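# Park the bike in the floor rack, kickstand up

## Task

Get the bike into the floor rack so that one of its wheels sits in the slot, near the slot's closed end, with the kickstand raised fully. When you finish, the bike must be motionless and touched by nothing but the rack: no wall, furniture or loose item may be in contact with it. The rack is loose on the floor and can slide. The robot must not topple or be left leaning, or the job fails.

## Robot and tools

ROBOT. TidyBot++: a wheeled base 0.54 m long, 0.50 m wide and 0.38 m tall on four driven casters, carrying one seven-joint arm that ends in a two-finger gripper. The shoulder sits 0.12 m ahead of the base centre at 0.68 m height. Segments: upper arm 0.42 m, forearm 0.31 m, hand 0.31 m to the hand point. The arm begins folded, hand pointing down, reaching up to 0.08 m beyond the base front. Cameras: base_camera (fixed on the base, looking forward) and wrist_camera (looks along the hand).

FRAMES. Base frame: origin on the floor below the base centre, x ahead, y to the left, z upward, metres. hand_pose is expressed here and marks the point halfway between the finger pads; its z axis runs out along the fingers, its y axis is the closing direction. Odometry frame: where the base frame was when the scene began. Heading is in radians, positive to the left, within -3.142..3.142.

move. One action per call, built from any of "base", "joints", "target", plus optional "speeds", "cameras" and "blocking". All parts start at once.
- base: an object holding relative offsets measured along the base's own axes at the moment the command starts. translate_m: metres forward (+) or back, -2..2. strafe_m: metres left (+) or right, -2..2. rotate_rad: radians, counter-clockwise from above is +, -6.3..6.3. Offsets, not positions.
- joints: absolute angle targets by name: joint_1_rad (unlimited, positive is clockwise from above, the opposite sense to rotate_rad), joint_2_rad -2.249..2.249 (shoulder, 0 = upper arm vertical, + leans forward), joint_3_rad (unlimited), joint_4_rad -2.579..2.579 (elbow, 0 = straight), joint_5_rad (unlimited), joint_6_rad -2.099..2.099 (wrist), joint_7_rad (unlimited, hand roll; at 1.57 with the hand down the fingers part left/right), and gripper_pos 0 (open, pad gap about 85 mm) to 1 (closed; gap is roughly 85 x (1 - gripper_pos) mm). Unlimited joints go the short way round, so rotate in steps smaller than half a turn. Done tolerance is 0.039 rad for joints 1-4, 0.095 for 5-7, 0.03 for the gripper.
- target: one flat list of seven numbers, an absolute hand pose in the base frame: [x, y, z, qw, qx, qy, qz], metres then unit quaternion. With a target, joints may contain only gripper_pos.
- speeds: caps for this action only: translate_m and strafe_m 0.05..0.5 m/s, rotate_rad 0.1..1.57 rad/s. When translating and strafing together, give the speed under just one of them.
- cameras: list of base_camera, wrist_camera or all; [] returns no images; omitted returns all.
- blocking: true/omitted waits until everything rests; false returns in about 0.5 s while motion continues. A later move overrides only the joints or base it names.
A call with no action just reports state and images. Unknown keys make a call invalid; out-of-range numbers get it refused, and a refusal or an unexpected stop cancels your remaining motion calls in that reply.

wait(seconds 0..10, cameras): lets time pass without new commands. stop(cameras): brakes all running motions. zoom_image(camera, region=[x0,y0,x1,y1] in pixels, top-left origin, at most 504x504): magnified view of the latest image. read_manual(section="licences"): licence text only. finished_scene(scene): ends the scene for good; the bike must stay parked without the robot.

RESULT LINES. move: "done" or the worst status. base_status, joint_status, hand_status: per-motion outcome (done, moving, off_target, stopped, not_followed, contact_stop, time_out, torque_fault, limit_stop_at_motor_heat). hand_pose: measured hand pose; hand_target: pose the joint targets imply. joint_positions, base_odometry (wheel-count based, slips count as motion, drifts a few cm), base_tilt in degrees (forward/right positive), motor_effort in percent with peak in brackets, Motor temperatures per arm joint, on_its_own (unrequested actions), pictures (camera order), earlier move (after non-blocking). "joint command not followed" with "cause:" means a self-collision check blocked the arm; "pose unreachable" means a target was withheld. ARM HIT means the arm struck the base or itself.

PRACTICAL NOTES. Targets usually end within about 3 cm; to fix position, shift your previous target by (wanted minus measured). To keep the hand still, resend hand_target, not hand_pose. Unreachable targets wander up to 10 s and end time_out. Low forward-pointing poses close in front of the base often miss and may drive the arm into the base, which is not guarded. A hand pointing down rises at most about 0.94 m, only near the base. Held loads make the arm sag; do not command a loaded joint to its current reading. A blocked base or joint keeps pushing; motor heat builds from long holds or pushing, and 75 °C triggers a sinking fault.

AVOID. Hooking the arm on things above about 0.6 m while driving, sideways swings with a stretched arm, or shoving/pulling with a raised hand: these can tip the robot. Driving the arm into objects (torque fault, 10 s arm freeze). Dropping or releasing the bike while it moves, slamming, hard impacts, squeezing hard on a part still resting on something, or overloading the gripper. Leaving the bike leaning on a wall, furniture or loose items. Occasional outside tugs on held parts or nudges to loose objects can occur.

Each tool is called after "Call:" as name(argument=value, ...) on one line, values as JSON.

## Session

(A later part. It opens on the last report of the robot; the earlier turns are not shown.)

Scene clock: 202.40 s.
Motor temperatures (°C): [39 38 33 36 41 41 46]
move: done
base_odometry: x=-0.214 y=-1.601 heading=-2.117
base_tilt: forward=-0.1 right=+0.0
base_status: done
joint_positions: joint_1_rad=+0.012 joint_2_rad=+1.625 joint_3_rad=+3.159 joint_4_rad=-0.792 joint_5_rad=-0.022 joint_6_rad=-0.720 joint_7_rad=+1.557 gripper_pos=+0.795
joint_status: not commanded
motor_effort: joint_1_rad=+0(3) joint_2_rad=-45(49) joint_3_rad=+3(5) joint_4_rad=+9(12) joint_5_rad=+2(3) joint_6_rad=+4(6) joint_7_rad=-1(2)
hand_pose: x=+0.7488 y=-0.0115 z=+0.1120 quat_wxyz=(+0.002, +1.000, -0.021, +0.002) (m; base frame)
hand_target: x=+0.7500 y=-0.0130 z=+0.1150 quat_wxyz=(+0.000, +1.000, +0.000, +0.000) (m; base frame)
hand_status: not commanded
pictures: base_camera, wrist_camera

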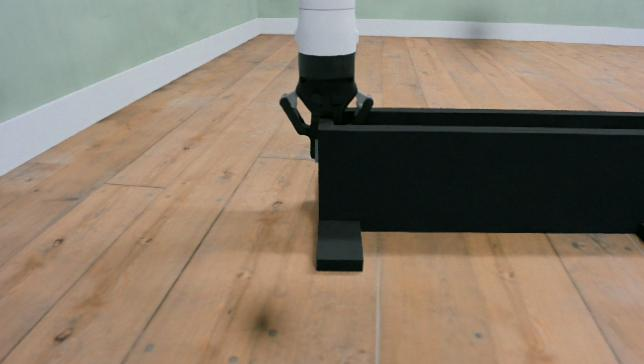

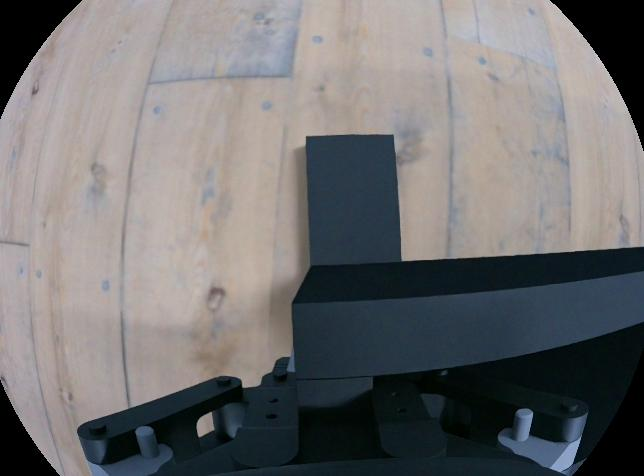

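Call:
move(base={"translate_m": -0.63}, speeds={"translate_m": 0.25})

Scene clock: 220.27 s.
Motor temperatures (°C): [39 38 33 36 41 41 46]
move: done
base_odometry: x=+0.114 y=-1.063 heading=-2.117
base_tilt: forward=-0.1 right=+0.0
base_status: done
joint_positions: joint_1_rad=+0.012 joint_2_rad=+1.626 joint_3_rad=+3.159 joint_4_rad=-0.788 joint_5_rad=-0.022 joint_6_rad=-0.722 joint_7_rad=+1.557 gripper_pos=+0.795
joint_status: not commanded
motor_effort: joint_1_rad=-1(2) joint_2_rad=-46(50) joint_3_rad=+3(4) joint_4_rad=+10(13) joint_5_rad=+1(3) joint_6_rad=+5(7) joint_7_rad=-1(2)
hand_pose: x=+0.7496 y=-0.0113 z=+0.1122 quat_wxyz=(+0.002, +1.000, -0.021, +0.003) (m; base frame)
hand_target: x=+0.7500 y=-0.0130 z=+0.1150 quat_wxyz=(+0.000, +1.000, +0.000, +0.000) (m; base frame)
hand_status: not commanded
pictures: base_camera, wrist_camera

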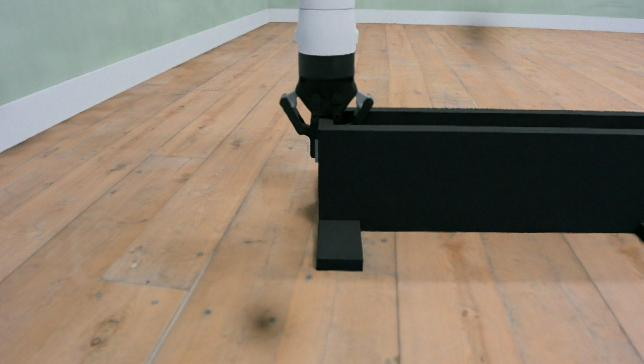

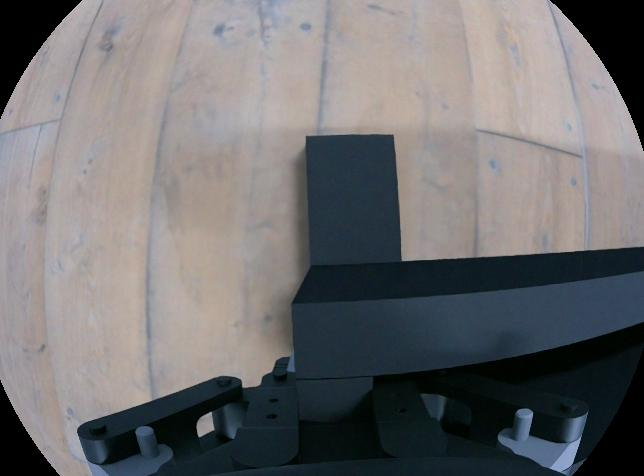

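Call:
move(joints={"gripper_pos": 0.3}, cameras=[])

Call:
move(target=[0.74, -0.013, 0.32, 0, 1, 0, 0], cameras=[])

Call:
move(joints={"joint_1_rad": 0.6, "joint_2_rad": -0.34, "joint_3_rad": 3.11, "joint_4_rad": -2.51, "joint_5_rad": 0, "joint_6_rad": -0.35, "joint_7_rad": 1.57})

Scene clock: 228.77 s.
Motor temperatures (°C): [39 39 33 36 41 41 46]
move: done
base_odometry: x=+0.114 y=-1.063 heading=-2.117
base_tilt: forward=+0.0 right=-0.1
base_status: not commanded
joint_positions: joint_1_rad=+0.012 joint_2_rad=+1.627 joint_3_rad=+3.159 joint_4_rad=-0.788 joint_5_rad=-0.022 joint_6_rad=-0.722 joint_7_rad=+1.557 gripper_pos=+0.300
joint_status: all done
motor_effort: joint_1_rad=-1(1) joint_2_rad=-47(49) joint_3_rad=+1(4) joint_4_rad=+9(11) joint_5_rad=+0(2) joint_6_rad=+0(4) joint_7_rad=+0(1)
hand_pose: x=+0.7492 y=-0.0113 z=+0.1118 quat_wxyz=(+0.002, +1.000, -0.021, +0.002) (m; base frame)
hand_target: x=+0.7500 y=-0.0130 z=+0.1150 quat_wxyz=(+0.000, +1.000, +0.000, +0.000) (m; base frame)
hand_status: not commanded
pictures: none
No camera images: "cameras" was empty.

Scene clock: 230.53 s.
Motor temperatures (°C): [39 39 33 36 41 41 46]
move: off_target
base_odometry: x=+0.114 y=-1.063 heading=-2.117
base_tilt: forward=-0.1 right=+0.0
base_status: not commanded
joint_positions: joint_1_rad=+0.012 joint_2_rad=+1.188 joint_3_rad=+3.159 joint_4_rad=-1.105 joint_5_rad=-0.022 joint_6_rad=-0.760 joint_7_rad=+1.557 gripper_pos=+0.300
joint_status: not commanded
motor_effort: joint_1_rad=-1(1) joint_2_rad=-46(50) joint_3_rad=+1(2) joint_4_rad=+12(12) joint_5_rad=+0(1) joint_6_rad=+1(2) joint_7_rad=+0(0)
hand_pose: x=+0.7728 y=-0.0122 z=+0.3208 quat_wxyz=(+0.001, +0.999, -0.024, +0.044) (m; base frame)
hand_target: x=+0.7400 y=-0.0130 z=+0.3200 quat_wxyz=(+0.000, +1.000, +0.000, +0.000) (m; base frame)
hand_status: off_target (0.033 m and 5.8 deg from the pose sent, 0.208 m and 2.4 deg at the start)
pictures: none
No camera images: "cameras" was empty.

Scene clock: 233.27 s.
Motor temperatures (°C): [39 39 33 36 41 41 46]
move: done
base_odometry: x=+0.114 y=-1.063 heading=-2.117
base_tilt: forward=+0.0 right=+0.0
base_status: not commanded
joint_positions: joint_1_rad=+0.588 joint_2_rad=-0.324 joint_3_rad=+3.129 joint_4_rad=-2.483 joint_5_rad=-0.022 joint_6_rad=-0.428 joint_7_rad=+1.557 gripper_pos=+0.300
joint_status: all done
motor_effort: joint_1_rad=-1(3) joint_2_rad=-4(47) joint_3_rad=+2(3) joint_4_rad=+15(17) joint_5_rad=+0(1) joint_6_rad=+5(6) joint_7_rad=+0(1)
hand_pose: x=+0.3654 y=-0.1555 z=+0.6414 quat_wxyz=(+0.071, +0.918, -0.287, +0.264) (m; base frame)
hand_target: x=+0.3722 y=-0.1612 z=+0.6479 quat_wxyz=(+0.091, +0.914, -0.267, +0.292) (m; base frame)
hand_status: not commanded
pictures: base_camera, wrist_camera

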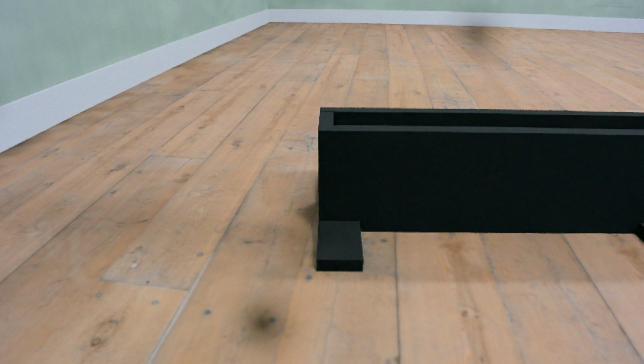

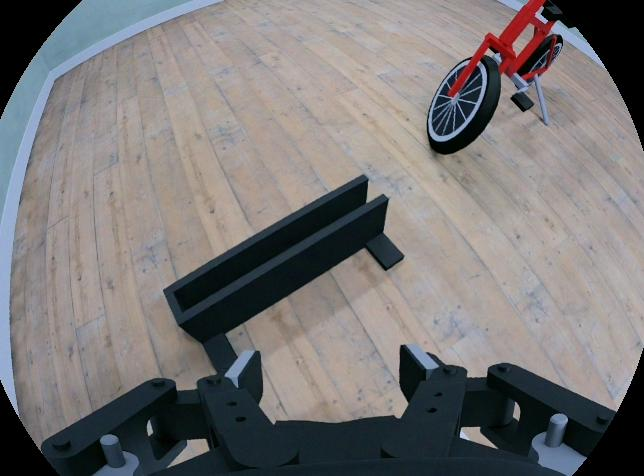

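Call:
move(joints={"joint_1_rad": 0.85, "joint_2_rad": -0.34, "joint_3_rad": 3.11, "joint_4_rad": -2.51, "joint_5_rad": 0, "joint_6_rad": -0.15, "joint_7_rad": 1.57}, cameras=["wrist_camera"])

Call:
zoom_image(camera="wrist_camera", region=[250, 60, 500, 300])

Scene clock: 238.20 s.
Motor temperatures (°C): [39 39 33 36 41 41 46]
move: done
base_odometry: x=+0.114 y=-1.063 heading=-2.117
base_tilt: forward=+0.0 right=+0.0
base_status: not commanded
joint_positions: joint_1_rad=+0.840 joint_2_rad=-0.324 joint_3_rad=+3.128 joint_4_rad=-2.483 joint_5_rad=-0.022 joint_6_rad=-0.230 joint_7_rad=+1.557 gripper_pos=+0.300
joint_status: all done
motor_effort: joint_1_rad=-1(2) joint_2_rad=-4(5) joint_3_rad=+2(3) joint_4_rad=+16(17) joint_5_rad=+0(2) joint_6_rad=+6(7) joint_7_rad=+0(1)
hand_pose: x=+0.3516 y=-0.2482 z=+0.6788 quat_wxyz=(+0.141, +0.846, -0.387, +0.339) (m; base frame)
hand_target: x=+0.3566 y=-0.2527 z=+0.6890 quat_wxyz=(+0.163, +0.841, -0.364, +0.364) (m; base frame)
hand_status: not commanded
pictures: wrist_camera

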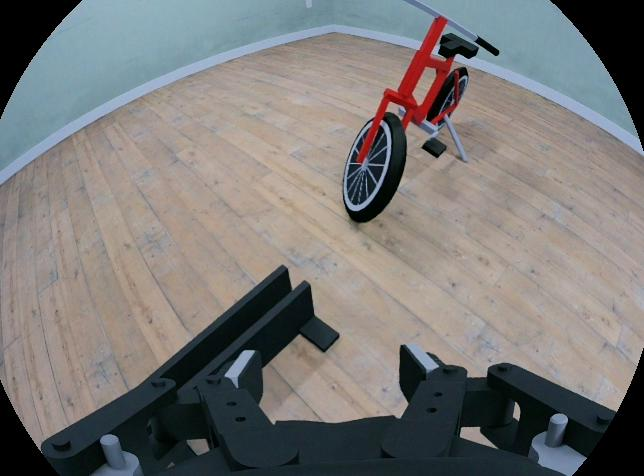

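Scaled by 2.016.

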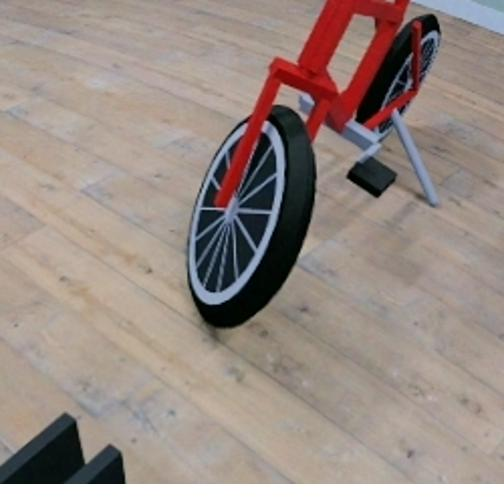

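Call:
move(base={"strafe_m": -0.75, "translate_m": -0.2}, joints={"joint_1_rad": 0.0, "joint_2_rad": -0.34, "joint_3_rad": 3.11, "joint_4_rad": -2.51, "joint_5_rad": 0, "joint_6_rad": -0.5, "joint_7_rad": 1.57})

Call:
zoom_image(camera="wrist_camera", region=[80, 20, 560, 380])

Scene clock: 261.97 s.
Motor temperatures (°C): [39 38 33 36 41 41 46]
move: done
base_odometry: x=-0.423 y=-0.502 heading=-2.118
base_tilt: forward=-0.1 right=+0.0
base_status: done
joint_positions: joint_1_rad=+0.011 joint_2_rad=-0.326 joint_3_rad=+3.124 joint_4_rad=-2.484 joint_5_rad=-0.022 joint_6_rad=-0.428 joint_7_rad=+1.557 gripper_pos=+0.300
joint_status: all done
motor_effort: joint_1_rad=-1(2) joint_2_rad=-3(5) joint_3_rad=+2(4) joint_4_rad=+15(17) joint_5_rad=+0(1) joint_6_rad=+5(8) joint_7_rad=+0(1)
hand_pose: x=+0.4097 y=+0.0055 z=+0.6416 quat_wxyz=(-0.007, +0.962, -0.012, +0.274) (m; base frame)
hand_target: x=+0.3792 y=+0.0085 z=+0.6237 quat_wxyz=(+0.002, +0.972, +0.015, +0.234) (m; base frame)
hand_status: not commanded
pictures: base_camera, wrist_camera

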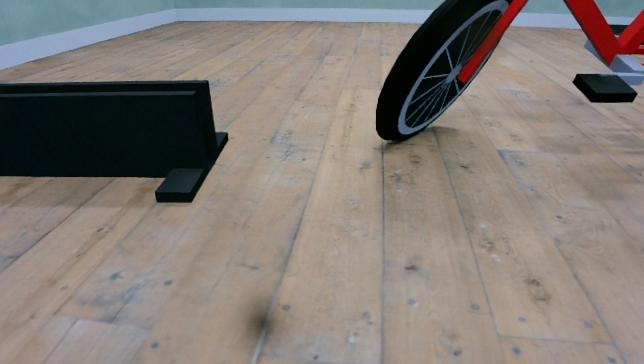

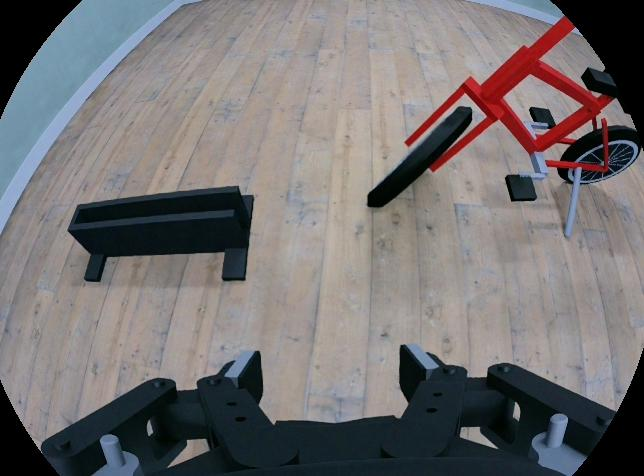

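Scaled by 1.050.

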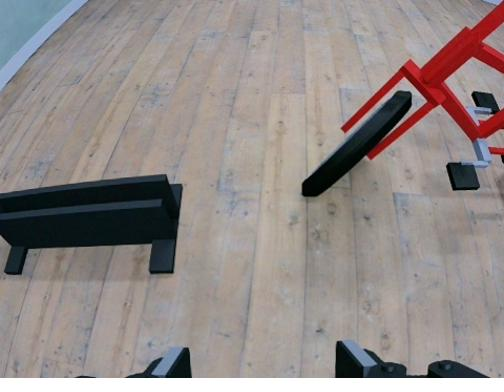

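Call:
move(base={"strafe_m": -0.5}, joints={"joint_6_rad": -0.25})

Call:
zoom_image(camera="wrist_camera", region=[180, 20, 500, 320])

Scene clock: 312.77 s.
Motor temperatures (°C): [39 37 33 36 41 41 46]
move: done
base_odometry: x=-0.850 y=-0.242 heading=-2.118
base_tilt: forward=-0.1 right=+0.0
base_status: done
joint_positions: joint_1_rad=+0.010 joint_2_rad=-0.327 joint_3_rad=+3.122 joint_4_rad=-2.493 joint_5_rad=-0.022 joint_6_rad=-0.264 joint_7_rad=+1.557 gripper_pos=+0.300
joint_status: all done
motor_effort: joint_1_rad=+0(2) joint_2_rad=-4(5) joint_3_rad=+2(3) joint_4_rad=+16(17) joint_5_rad=+1(1) joint_6_rad=+6(8) joint_7_rad=+0(1)
hand_pose: x=+0.4474 y=+0.0060 z=+0.6683 quat_wxyz=(-0.007, +0.937, -0.010, +0.348) (m; base frame)
hand_target: x=+0.4434 y=+0.0109 z=+0.6673 quat_wxyz=(+0.000, +0.936, +0.015, +0.353) (m; base frame)
hand_status: not commanded
pictures: base_camera, wrist_camera

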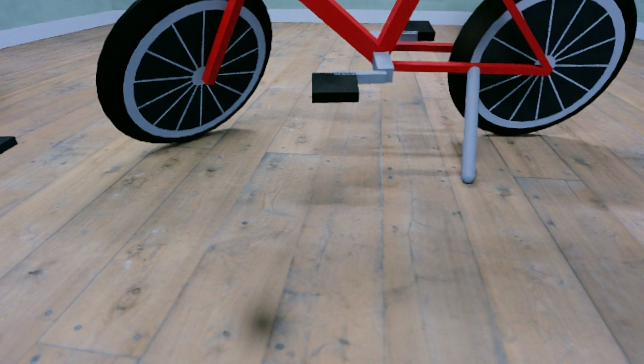

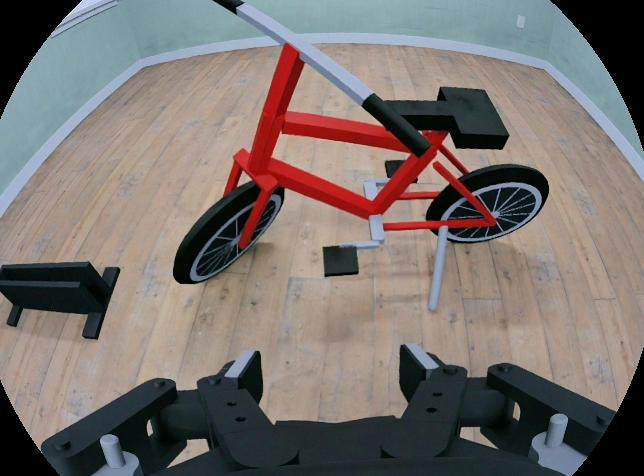

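Scaled by 1.575.

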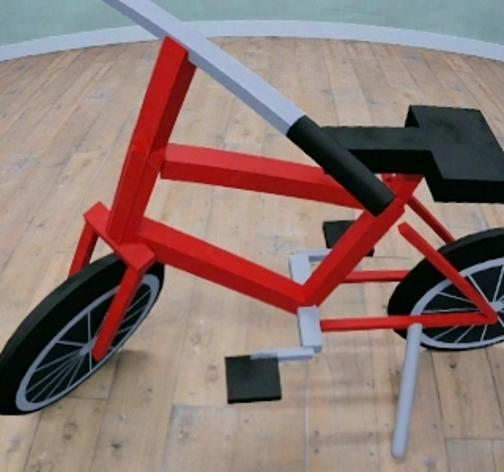

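Call:
move(target=[0.60, 0.0, 0.86, 0, 0.96, 0.281, 0], joints={"gripper_pos": 0.0})

Scene clock: 352.57 s.
Motor temperatures (°C): [39 37 33 36 41 41 46]
move: off_target
base_odometry: x=-0.850 y=-0.242 heading=-2.118
base_tilt: forward=+0.0 right=+0.0
base_status: not commanded
joint_positions: joint_1_rad=+0.013 joint_2_rad=+0.450 joint_3_rad=+3.112 joint_4_rad=-0.764 joint_5_rad=-0.022 joint_6_rad=-1.863 joint_7_rad=+2.051 gripper_pos=+0.000
joint_status: all done
motor_effort: joint_1_rad=-1(1) joint_2_rad=-31(31) joint_3_rad=+1(3) joint_4_rad=+14(19) joint_5_rad=+0(1) joint_6_rad=+0(7) joint_7_rad=+0(0)
hand_pose: x=+0.6161 y=+0.0126 z=+0.8601 quat_wxyz=(-0.009, +0.968, +0.248, +0.035) (m; base frame)
hand_target: x=+0.6000 y=+0.0000 z=+0.8600 quat_wxyz=(+0.000, +0.960, +0.281, +0.000) (m; base frame)
hand_status: off_target (0.020 m and 5.7 deg from the pose sent, 0.245 m and 52.5 deg at the start)
pictures: base_camera, wrist_camera

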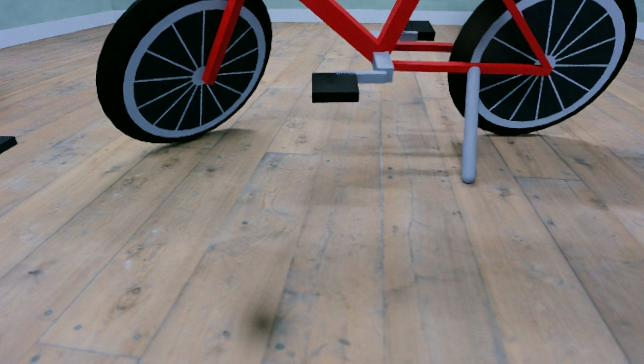

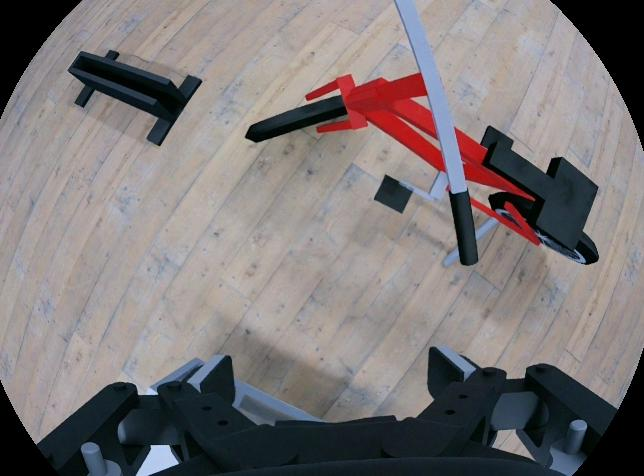

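Call:
move(base={"translate_m": 0.15}, cameras=[])

Call:
move(target=[0.745, -0.015, 0.78, 0, 0.9460, 0.3240, 0])

Scene clock: 362.27 s.
Motor temperatures (°C): [39 37 33 36 41 41 46]
move: done
base_odometry: x=-0.929 y=-0.370 heading=-2.119
base_tilt: forward=+0.0 right=+0.0
base_status: done
joint_positions: joint_1_rad=+0.015 joint_2_rad=+0.471 joint_3_rad=+3.110 joint_4_rad=-0.761 joint_5_rad=-0.022 joint_6_rad=-1.870 joint_7_rad=+2.052 gripper_pos=+0.000
joint_status: not commanded
motor_effort: joint_1_rad=-1(1) joint_2_rad=-31(34) joint_3_rad=+1(2) joint_4_rad=+14(16) joint_5_rad=+0(1) joint_6_rad=+0(2) joint_7_rad=+0(0)
hand_pose: x=+0.6181 y=+0.0119 z=+0.8507 quat_wxyz=(-0.012, +0.968, +0.248, +0.023) (m; base frame)
hand_target: x=+0.6000 y=+0.0000 z=+0.8600 quat_wxyz=(+0.000, +0.960, +0.281, +0.000) (m; base frame)
hand_status: not commanded
pictures: none
No camera images: "cameras" was empty.

Scene clock: 372.83 s.
Motor temperatures (°C): [39 37 33 36 41 41 46]
move: time_out
base_odometry: x=-0.929 y=-0.370 heading=-2.119
base_tilt: forward=-0.1 right=+0.0
base_status: not commanded
joint_positions: joint_1_rad=+0.044 joint_2_rad=+1.090 joint_3_rad=+3.209 joint_4_rad=+0.127 joint_5_rad=-0.044 joint_6_rad=-2.083 joint_7_rad=+2.217 gripper_pos=+0.000
joint_status: not commanded
motor_effort: joint_1_rad=-1(6) joint_2_rad=-46(53) joint_3_rad=+0(3) joint_4_rad=+13(17) joint_5_rad=+0(2) joint_6_rad=+2(3) joint_7_rad=+0(0)
hand_pose: x=+0.7795 y=-0.0325 z=+0.7452 quat_wxyz=(+0.027, +0.955, +0.294, +0.041) (m; base frame)
hand_target: x=+0.7784 y=-0.0325 z=+0.7447 quat_wxyz=(+0.027, +0.955, +0.294, +0.039) (m; base frame)
hand_status: time_out (0.052 m and 6.7 deg from the pose sent, 0.148 m and 9.6 deg at the start; a joint's target at an end of its range on 171 of 300 steps)
pictures: base_camera, wrist_camera

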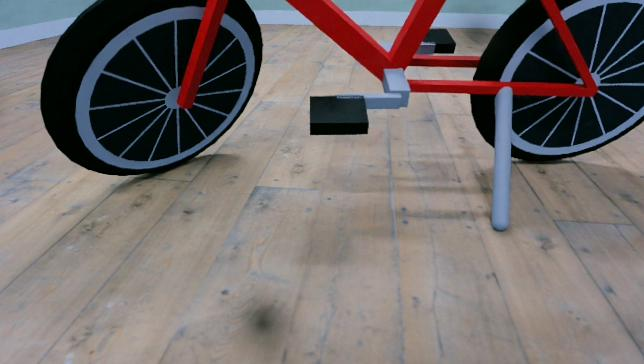

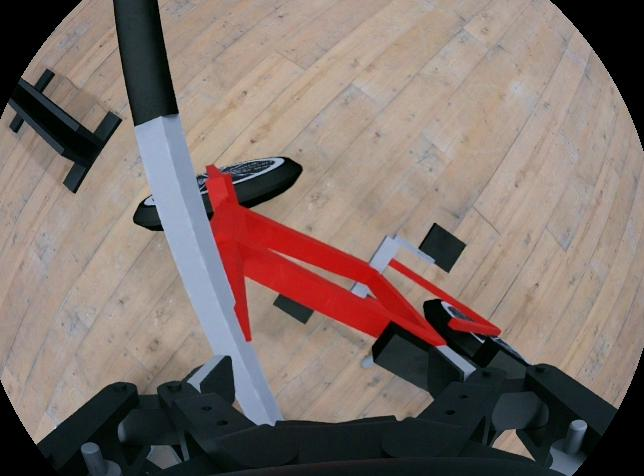

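Call:
move(target=[0.60, -0.04, 0.82, 0, 0.898, 0.439, 0])

Call:
move(base={"translate_m": 0.13}, speeds={"translate_m": 0.2})

Scene clock: 397.40 s.
Motor temperatures (°C): [39 38 33 36 41 41 46]
move: off_target
base_odometry: x=-0.929 y=-0.370 heading=-2.119
base_tilt: forward=+0.0 right=+0.0
base_status: not commanded
joint_positions: joint_1_rad=+0.167 joint_2_rad=+1.184 joint_3_rad=+3.304 joint_4_rad=+0.895 joint_5_rad=-0.497 joint_6_rad=-2.083 joint_7_rad=+2.217 gripper_pos=+0.000
joint_status: not commanded
motor_effort: joint_1_rad=-1(2) joint_2_rad=-41(47) joint_3_rad=-2(3) joint_4_rad=+7(14) joint_5_rad=+1(1) joint_6_rad=+7(7) joint_7_rad=+0(0)
hand_pose: x=+0.8034 y=+0.0113 z=+0.9065 quat_wxyz=(+0.072, +0.842, +0.402, +0.353) (m; base frame)
hand_target: x=+0.7980 y=+0.0206 z=+0.8988 quat_wxyz=(+0.056, +0.840, +0.410, +0.351) (m; base frame)
hand_status: off_target (0.227 m and 42.3 deg from the pose sent, 0.195 m and 18.8 deg at the start; a joint's target at an end of its range on 54 of 54 steps)
pictures: base_camera, wrist_camera

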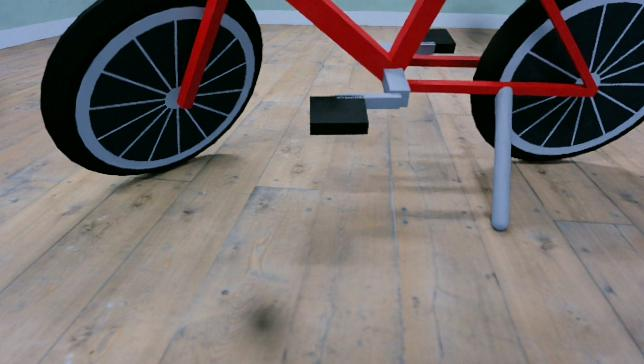

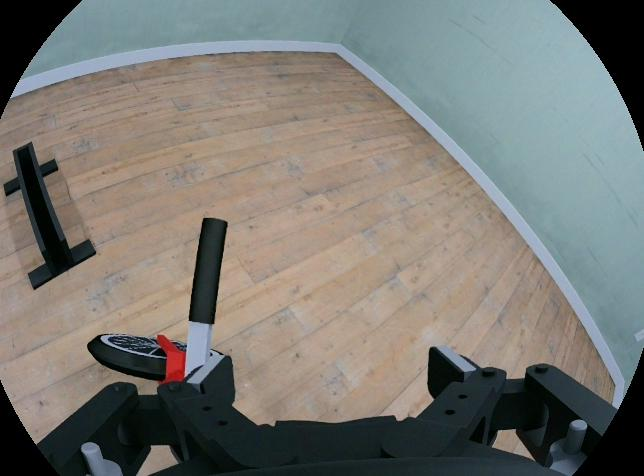

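Scene clock: 398.77 s.
Motor temperatures (°C): [39 38 33 36 41 41 46]
move: done
base_odometry: x=-0.997 y=-0.481 heading=-2.119
base_tilt: forward=-0.1 right=+0.0
base_status: done
joint_positions: joint_1_rad=+0.170 joint_2_rad=+1.197 joint_3_rad=+3.306 joint_4_rad=+0.899 joint_5_rad=-0.500 joint_6_rad=-2.083 joint_7_rad=+2.217 gripper_pos=+0.000
joint_status: not commanded
motor_effort: joint_1_rad=-1(2) joint_2_rad=-41(43) joint_3_rad=-3(3) joint_4_rad=+7(8) joint_5_rad=+0(1) joint_6_rad=+6(7) joint_7_rad=+0(0)
hand_pose: x=+0.8057 y=+0.0103 z=+0.8990 quat_wxyz=(+0.069, +0.843, +0.403, +0.350) (m; base frame)
hand_target: x=+0.7980 y=+0.0206 z=+0.8988 quat_wxyz=(+0.056, +0.840, +0.410, +0.351) (m; base frame)
hand_status: not commanded
pictures: base_camera, wrist_camera

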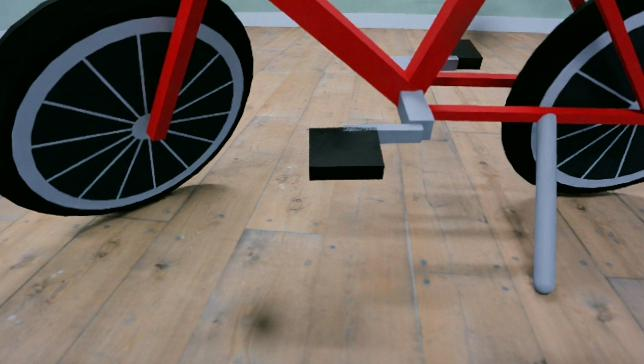

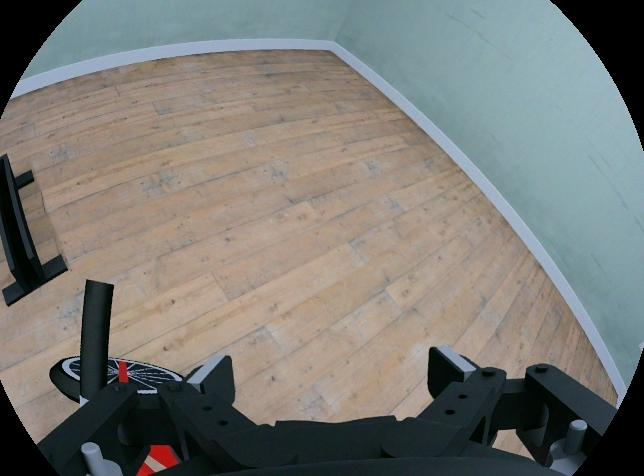

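Call:
move(base={"translate_m": -0.45}, cameras=[])

Call:
move(joints={"joint_1_rad": 0, "joint_2_rad": 0.45, "joint_3_rad": 3.11, "joint_4_rad": -0.76, "joint_5_rad": 0, "joint_6_rad": -1.87, "joint_7_rad": 2.4})

Scene clock: 407.40 s.
Motor temperatures (°C): [39 38 33 36 41 41 46]
move: done
base_odometry: x=-0.762 y=-0.097 heading=-2.119
base_tilt: forward=-0.1 right=+0.2
base_status: done
joint_positions: joint_1_rad=+0.174 joint_2_rad=+1.200 joint_3_rad=+3.307 joint_4_rad=+0.904 joint_5_rad=-0.504 joint_6_rad=-2.083 joint_7_rad=+2.217 gripper_pos=+0.000
joint_status: not commanded
motor_effort: joint_1_rad=-1(3) joint_2_rad=-41(45) joint_3_rad=-3(3) joint_4_rad=+7(8) joint_5_rad=+0(1) joint_6_rad=+6(7) joint_7_rad=+0(0)
hand_pose: x=+0.8059 y=+0.0081 z=+0.8977 quat_wxyz=(+0.070, +0.843, +0.403, +0.350) (m; base frame)
hand_target: x=+0.7980 y=+0.0206 z=+0.8988 quat_wxyz=(+0.056, +0.840, +0.410, +0.351) (m; base frame)
hand_status: not commanded
pictures: none
No camera images: "cameras" was empty.

Scene clock: 410.27 s.
Motor temperatures (°C): [39 38 33 36 41 41 46]
move: done
base_odometry: x=-0.762 y=-0.097 heading=-2.119
base_tilt: forward=-0.1 right=+0.0
base_status: not commanded
joint_positions: joint_1_rad=+0.011 joint_2_rad=+0.474 joint_3_rad=+3.129 joint_4_rad=-0.731 joint_5_rad=-0.069 joint_6_rad=-1.944 joint_7_rad=+2.322 gripper_pos=+0.000
joint_status: all done
motor_effort: joint_1_rad=-1(3) joint_2_rad=-31(43) joint_3_rad=+1(4) joint_4_rad=+14(15) joint_5_rad=-1(3) joint_6_rad=+0(7) joint_7_rad=+0(1)
hand_pose: x=+0.6021 y=+0.0204 z=+0.8582 quat_wxyz=(-0.034, +0.925, +0.378, +0.010) (m; base frame)
hand_target: x=+0.6147 y=+0.0130 z=+0.8612 quat_wxyz=(+0.006, +0.909, +0.415, +0.031) (m; base frame)
hand_status: not commanded
pictures: base_camera, wrist_camera

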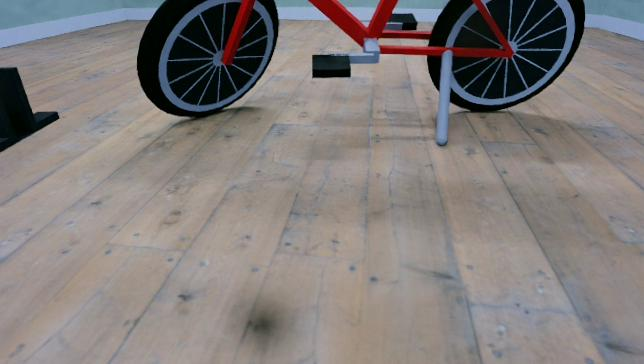

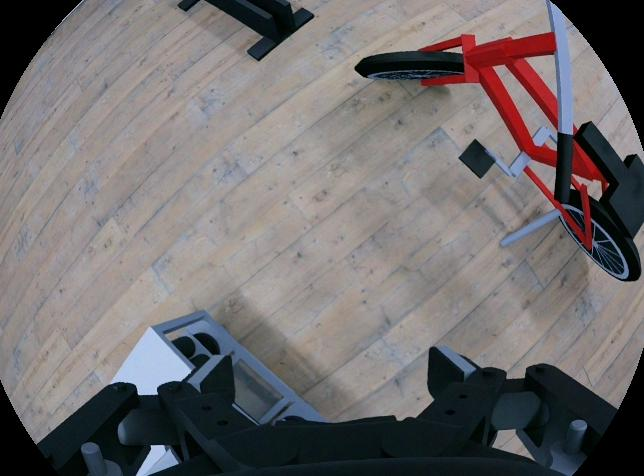

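Call:
move(base={"translate_m": 0.44}, speeds={"translate_m": 0.25})

Scene clock: 416.40 s.
Motor temperatures (°C): [39 38 33 36 41 41 46]
move: done
base_odometry: x=-0.991 y=-0.473 heading=-2.118
base_tilt: forward=+0.0 right=+0.1
base_status: done
joint_positions: joint_1_rad=+0.007 joint_2_rad=+0.458 joint_3_rad=+3.126 joint_4_rad=-0.734 joint_5_rad=-0.064 joint_6_rad=-1.936 joint_7_rad=+2.323 gripper_pos=+0.000
joint_status: not commanded
motor_effort: joint_1_rad=-1(2) joint_2_rad=-30(35) joint_3_rad=+1(2) joint_4_rad=+14(15) joint_5_rad=+0(1) joint_6_rad=+0(2) joint_7_rad=+0(0)
hand_pose: x=+0.6009 y=+0.0218 z=+0.8650 quat_wxyz=(-0.028, +0.924, +0.381, +0.018) (m; base frame)
hand_target: x=+0.6147 y=+0.0130 z=+0.8612 quat_wxyz=(+0.006, +0.909, +0.415, +0.031) (m; base frame)
hand_status: not commanded
pictures: base_camera, wrist_camera

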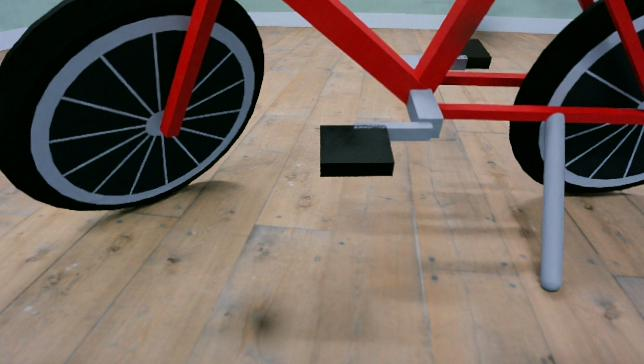

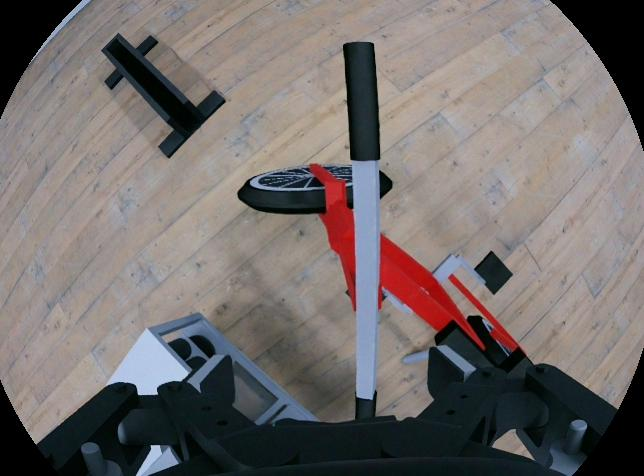

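Call:
move(target=[0.615, -0.045, 0.74, 0, 0.919, 0.394, 0])

Scene clock: 427.37 s.
Motor temperatures (°C): [39 38 33 36 41 41 46]
move: off_target
base_odometry: x=-0.991 y=-0.473 heading=-2.118
base_tilt: forward=+0.0 right=+0.0
base_status: not commanded
joint_positions: joint_1_rad=+0.140 joint_2_rad=+0.459 joint_3_rad=+3.062 joint_4_rad=-1.117 joint_5_rad=-0.023 joint_6_rad=-1.620 joint_7_rad=+2.363 gripper_pos=+0.000
joint_status: not commanded
motor_effort: joint_1_rad=+0(2) joint_2_rad=-31(33) joint_3_rad=+1(2) joint_4_rad=+14(16) joint_5_rad=+0(1) joint_6_rad=-1(1) joint_7_rad=+0(0)
hand_pose: x=+0.6013 y=-0.0271 z=+0.7480 quat_wxyz=(-0.037, +0.934, +0.354, -0.012) (m; base frame)
hand_target: x=+0.6150 y=-0.0450 z=+0.7400 quat_wxyz=(+0.000, +0.919, +0.394, +0.000) (m; base frame)
hand_status: off_target (0.024 m and 6.6 deg from the pose sent, 0.142 m and 4.2 deg at the start)
pictures: base_camera, wrist_camera

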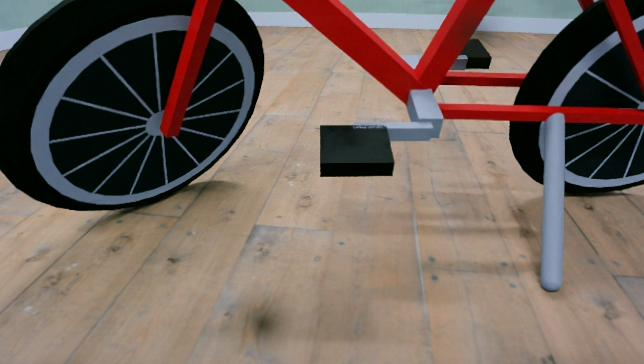

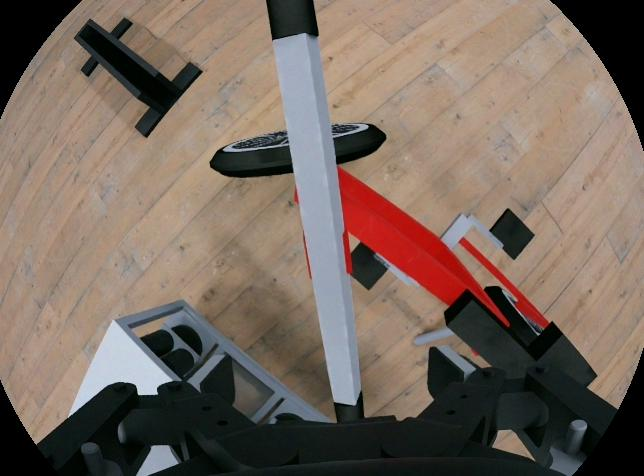

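Call:
move(target=[0.635, -0.037, 0.70, 0, 0.896, 0.444, 0])

Scene clock: 436.93 s.
Motor temperatures (°C): [39 38 33 36 41 41 46]
move: off_target
base_odometry: x=-0.991 y=-0.473 heading=-2.118
base_tilt: forward=-0.1 right=+0.0
base_status: not commanded
joint_positions: joint_1_rad=+0.140 joint_2_rad=+0.516 joint_3_rad=+3.027 joint_4_rad=-1.153 joint_5_rad=-0.002 joint_6_rad=-1.523 joint_7_rad=+2.441 gripper_pos=+0.000
joint_status: not commanded
motor_effort: joint_1_rad=-1(2) joint_2_rad=-33(35) joint_3_rad=+0(1) joint_4_rad=+14(16) joint_5_rad=+0(1) joint_6_rad=+0(1) joint_7_rad=+0(0)
hand_pose: x=+0.6222 y=-0.0201 z=+0.7085 quat_wxyz=(-0.036, +0.914, +0.403, -0.008) (m; base frame)
hand_target: x=+0.6350 y=-0.0370 z=+0.7000 quat_wxyz=(+0.000, +0.896, +0.444, +0.000) (m; base frame)
hand_status: off_target (0.023 m and 6.7 deg from the pose sent, 0.059 m and 12.1 deg at the start)
pictures: base_camera, wrist_camera

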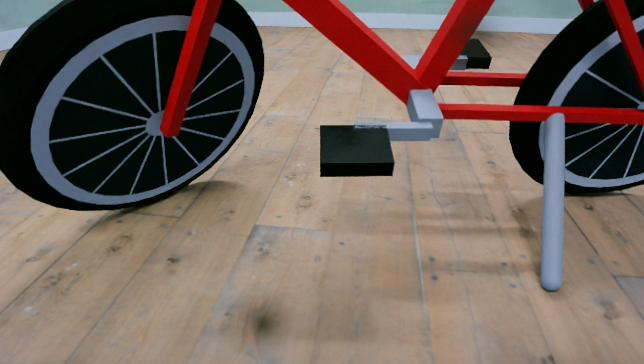

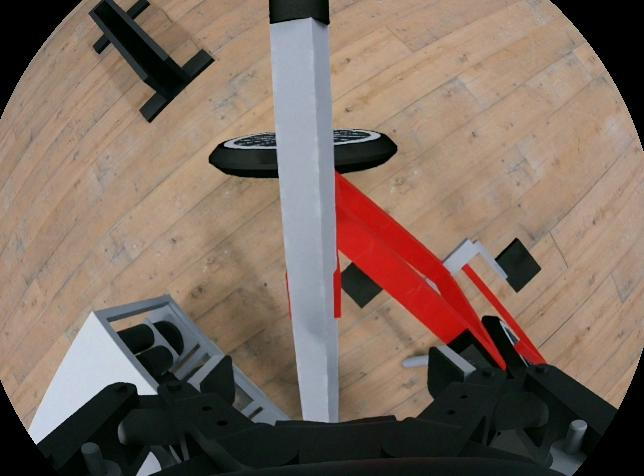

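Call:
move(target=[0.631, -0.031, 0.655, 0, 0.896, 0.444, 0])

Scene clock: 442.93 s.
Motor temperatures (°C): [39 38 33 36 41 41 46]
move: off_target
base_odometry: x=-0.991 y=-0.473 heading=-2.118
base_tilt: forward=+0.0 right=+0.0
base_status: not commanded
joint_positions: joint_1_rad=+0.140 joint_2_rad=+0.523 joint_3_rad=+3.016 joint_4_rad=-1.281 joint_5_rad=+0.008 joint_6_rad=-1.390 joint_7_rad=+2.441 gripper_pos=+0.000
joint_status: not commanded
motor_effort: joint_1_rad=-1(1) joint_2_rad=-33(34) joint_3_rad=+1(1) joint_4_rad=+14(15) joint_5_rad=+0(1) joint_6_rad=+0(1) joint_7_rad=+0(0)
hand_pose: x=+0.6173 y=-0.0157 z=+0.6652 quat_wxyz=(-0.035, +0.912, +0.408, -0.010) (m; base frame)
hand_target: x=+0.6310 y=-0.0310 z=+0.6550 quat_wxyz=(+0.000, +0.896, +0.444, +0.000) (m; base frame)
hand_status: off_target (0.023 m and 6.2 deg from the pose sent, 0.055 m and 6.7 deg at the start)
pictures: base_camera, wrist_camera

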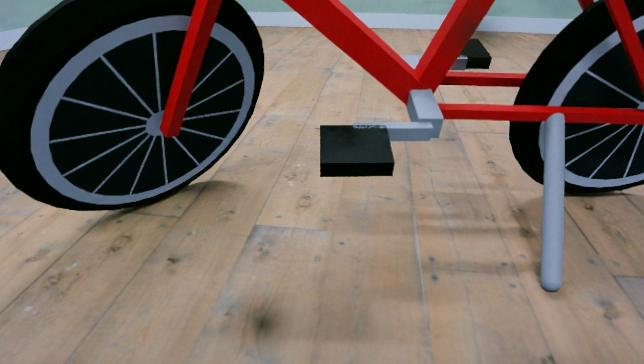

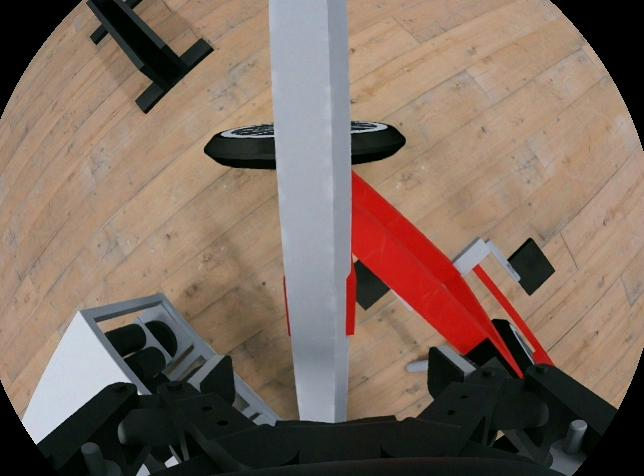

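Call:
move(target=[0.629, -0.029, 0.635, 0, 0.896, 0.444, 0], cameras=[])

Call:
move(joints={"gripper_pos": 0.6})

Scene clock: 447.30 s.
Motor temperatures (°C): [39 38 33 36 41 41 46]
move: off_target
base_odometry: x=-0.991 y=-0.473 heading=-2.118
base_tilt: forward=+0.0 right=+0.0
base_status: not commanded
joint_positions: joint_1_rad=+0.140 joint_2_rad=+0.530 joint_3_rad=+3.009 joint_4_rad=-1.333 joint_5_rad=+0.014 joint_6_rad=-1.325 joint_7_rad=+2.441 gripper_pos=+0.000
joint_status: not commanded
motor_effort: joint_1_rad=-1(1) joint_2_rad=-33(34) joint_3_rad=+1(1) joint_4_rad=+14(16) joint_5_rad=-1(1) joint_6_rad=+0(2) joint_7_rad=+0(0)
hand_pose: x=+0.6170 y=-0.0133 z=+0.6458 quat_wxyz=(-0.033, +0.911, +0.412, -0.008) (m; base frame)
hand_target: x=+0.6290 y=-0.0290 z=+0.6350 quat_wxyz=(+0.000, +0.896, +0.444, +0.000) (m; base frame)
hand_status: off_target (0.022 m and 5.6 deg from the pose sent, 0.035 m and 6.2 deg at the start)
pictures: none
No camera images: "cameras" was empty.

Scene clock: 448.17 s.
Motor temperatures (°C): [39 38 33 36 41 41 46]
move: done
base_odometry: x=-0.991 y=-0.473 heading=-2.118
base_tilt: forward=+0.0 right=+0.0
base_status: not commanded
joint_positions: joint_1_rad=+0.140 joint_2_rad=+0.530 joint_3_rad=+3.009 joint_4_rad=-1.333 joint_5_rad=+0.015 joint_6_rad=-1.325 joint_7_rad=+2.441 gripper_pos=+0.600
joint_status: all done
motor_effort: joint_1_rad=-1(1) joint_2_rad=-33(33) joint_3_rad=+0(1) joint_4_rad=+14(15) joint_5_rad=+0(1) joint_6_rad=-1(1) joint_7_rad=+0(0)
hand_pose: x=+0.6170 y=-0.0133 z=+0.6458 quat_wxyz=(-0.033, +0.911, +0.412, -0.008) (m; base frame)
hand_target: x=+0.6290 y=-0.0290 z=+0.6350 quat_wxyz=(+0.000, +0.896, +0.444, +0.000) (m; base frame)
hand_status: not commanded
pictures: base_camera, wrist_camera

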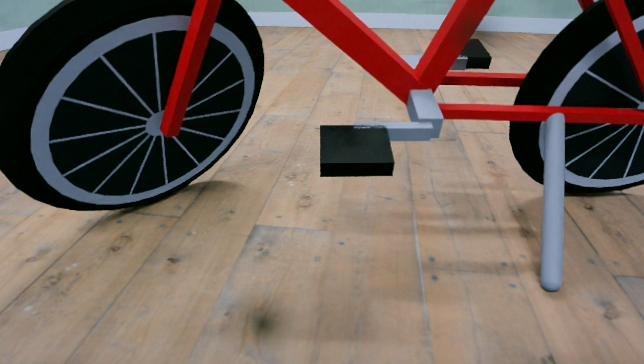

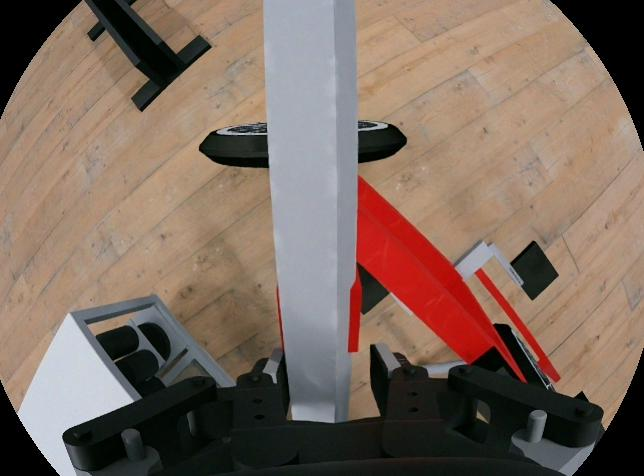

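Call:
move(joints={"gripper_pos": 0.95})

Scene clock: 450.77 s.
Motor temperatures (°C): [39 38 33 36 41 41 46]
move: off_target
base_odometry: x=-0.991 y=-0.473 heading=-2.118
base_tilt: forward=-0.1 right=+0.0
base_status: not commanded
joint_positions: joint_1_rad=+0.141 joint_2_rad=+0.529 joint_3_rad=+3.003 joint_4_rad=-1.336 joint_5_rad=+0.020 joint_6_rad=-1.321 joint_7_rad=+2.441 gripper_pos=+0.767
joint_status: gripper_pos off_target (ended at +0.767, target +0.950)
motor_effort: joint_1_rad=+1(2) joint_2_rad=-30(33) joint_3_rad=+0(2) joint_4_rad=+14(16) joint_5_rad=+0(2) joint_6_rad=+0(4) joint_7_rad=+1(2)
hand_pose: x=+0.6170 y=-0.0126 z=+0.6457 quat_wxyz=(-0.031, +0.909, +0.415, -0.007) (m; base frame)
hand_target: x=+0.6290 y=-0.0290 z=+0.6350 quat_wxyz=(+0.000, +0.896, +0.444, +0.000) (m; base frame)
hand_status: not commanded
pictures: base_camera, wrist_camera

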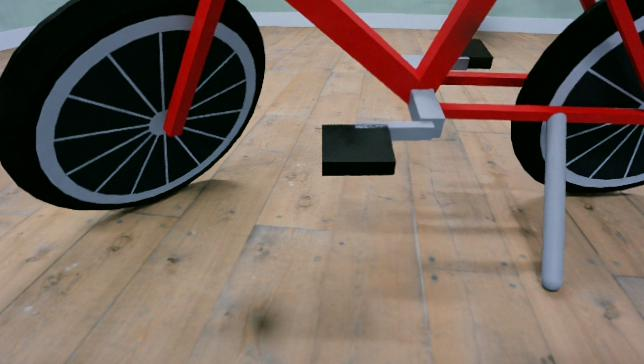

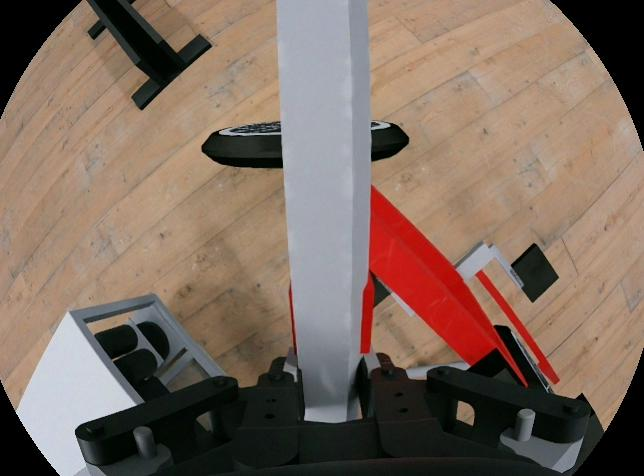

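Call:
move(target=[0.621, -0.019, 0.637, 0, 0.9394, 0.3429, 0], cameras=[])

Call:
move(target=[0.616, -0.010, 0.637, 0, 0.9723, 0.2337, 0])

Scene clock: 465.87 s.
Motor temperatures (°C): [39 38 33 36 41 41 46]
move: off_target
base_odometry: x=-0.991 y=-0.473 heading=-2.118
base_tilt: forward=-0.1 right=+0.0
base_status: not commanded
joint_positions: joint_1_rad=+0.113 joint_2_rad=+0.515 joint_3_rad=+3.028 joint_4_rad=-1.354 joint_5_rad=+0.020 joint_6_rad=-1.312 joint_7_rad=+2.302 gripper_pos=+0.774
joint_status: not commanded
motor_effort: joint_1_rad=-2(2) joint_2_rad=-29(30) joint_3_rad=-1(1) joint_4_rad=+11(15) joint_5_rad=-2(2) joint_6_rad=+0(1) joint_7_rad=+0(1)
hand_pose: x=+0.6134 y=-0.0096 z=+0.6463 quat_wxyz=(-0.024, +0.935, +0.354, -0.010) (m; base frame)
hand_target: x=+0.6210 y=-0.0190 z=+0.6370 quat_wxyz=(+0.000, +0.939, +0.343, +0.000) (m; base frame)
hand_status: off_target (0.015 m and 3.3 deg from the pose sent, 0.011 m and 9.6 deg at the start)
pictures: none
No camera images: "cameras" was empty.

Scene clock: 466.57 s.
Motor temperatures (°C): [39 38 33 36 41 41 46]
move: off_target
base_odometry: x=-0.991 y=-0.473 heading=-2.118
base_tilt: forward=+0.0 right=+0.0
base_status: not commanded
joint_positions: joint_1_rad=+0.070 joint_2_rad=+0.504 joint_3_rad=+3.065 joint_4_rad=-1.371 joint_5_rad=+0.020 joint_6_rad=-1.301 joint_7_rad=+2.100 gripper_pos=+0.785
joint_status: not commanded
motor_effort: joint_1_rad=-1(2) joint_2_rad=-29(29) joint_3_rad=+0(1) joint_4_rad=+12(13) joint_5_rad=-2(3) joint_6_rad=-1(2) joint_7_rad=+0(1)
hand_pose: x=+0.6108 y=-0.0052 z=+0.6462 quat_wxyz=(-0.013, +0.965, +0.263, -0.013) (m; base frame)
hand_target: x=+0.6160 y=-0.0100 z=+0.6370 quat_wxyz=(+0.000, +0.972, +0.234, +0.000) (m; base frame)
hand_status: off_target (0.012 m and 4.0 deg from the pose sent, 0.010 m and 14.8 deg at the start)
pictures: base_camera, wrist_camera

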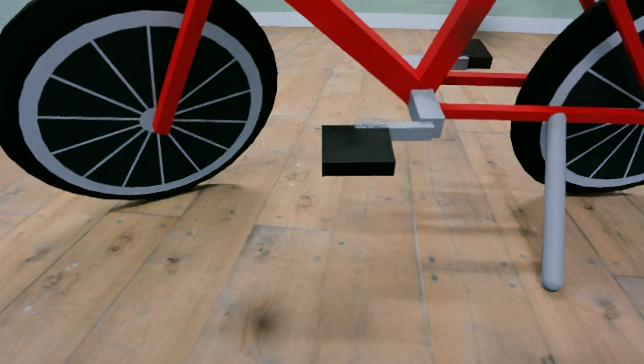

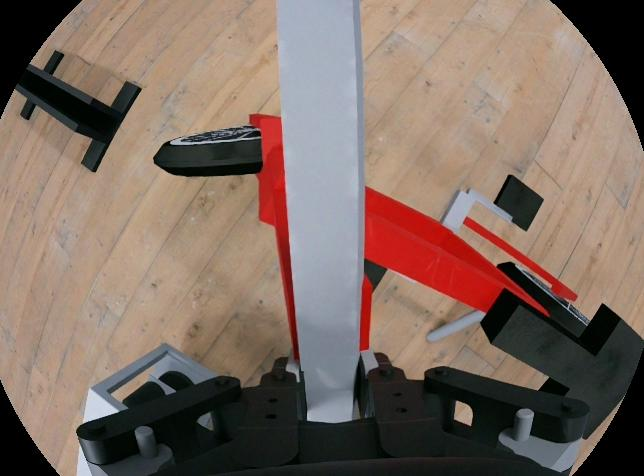

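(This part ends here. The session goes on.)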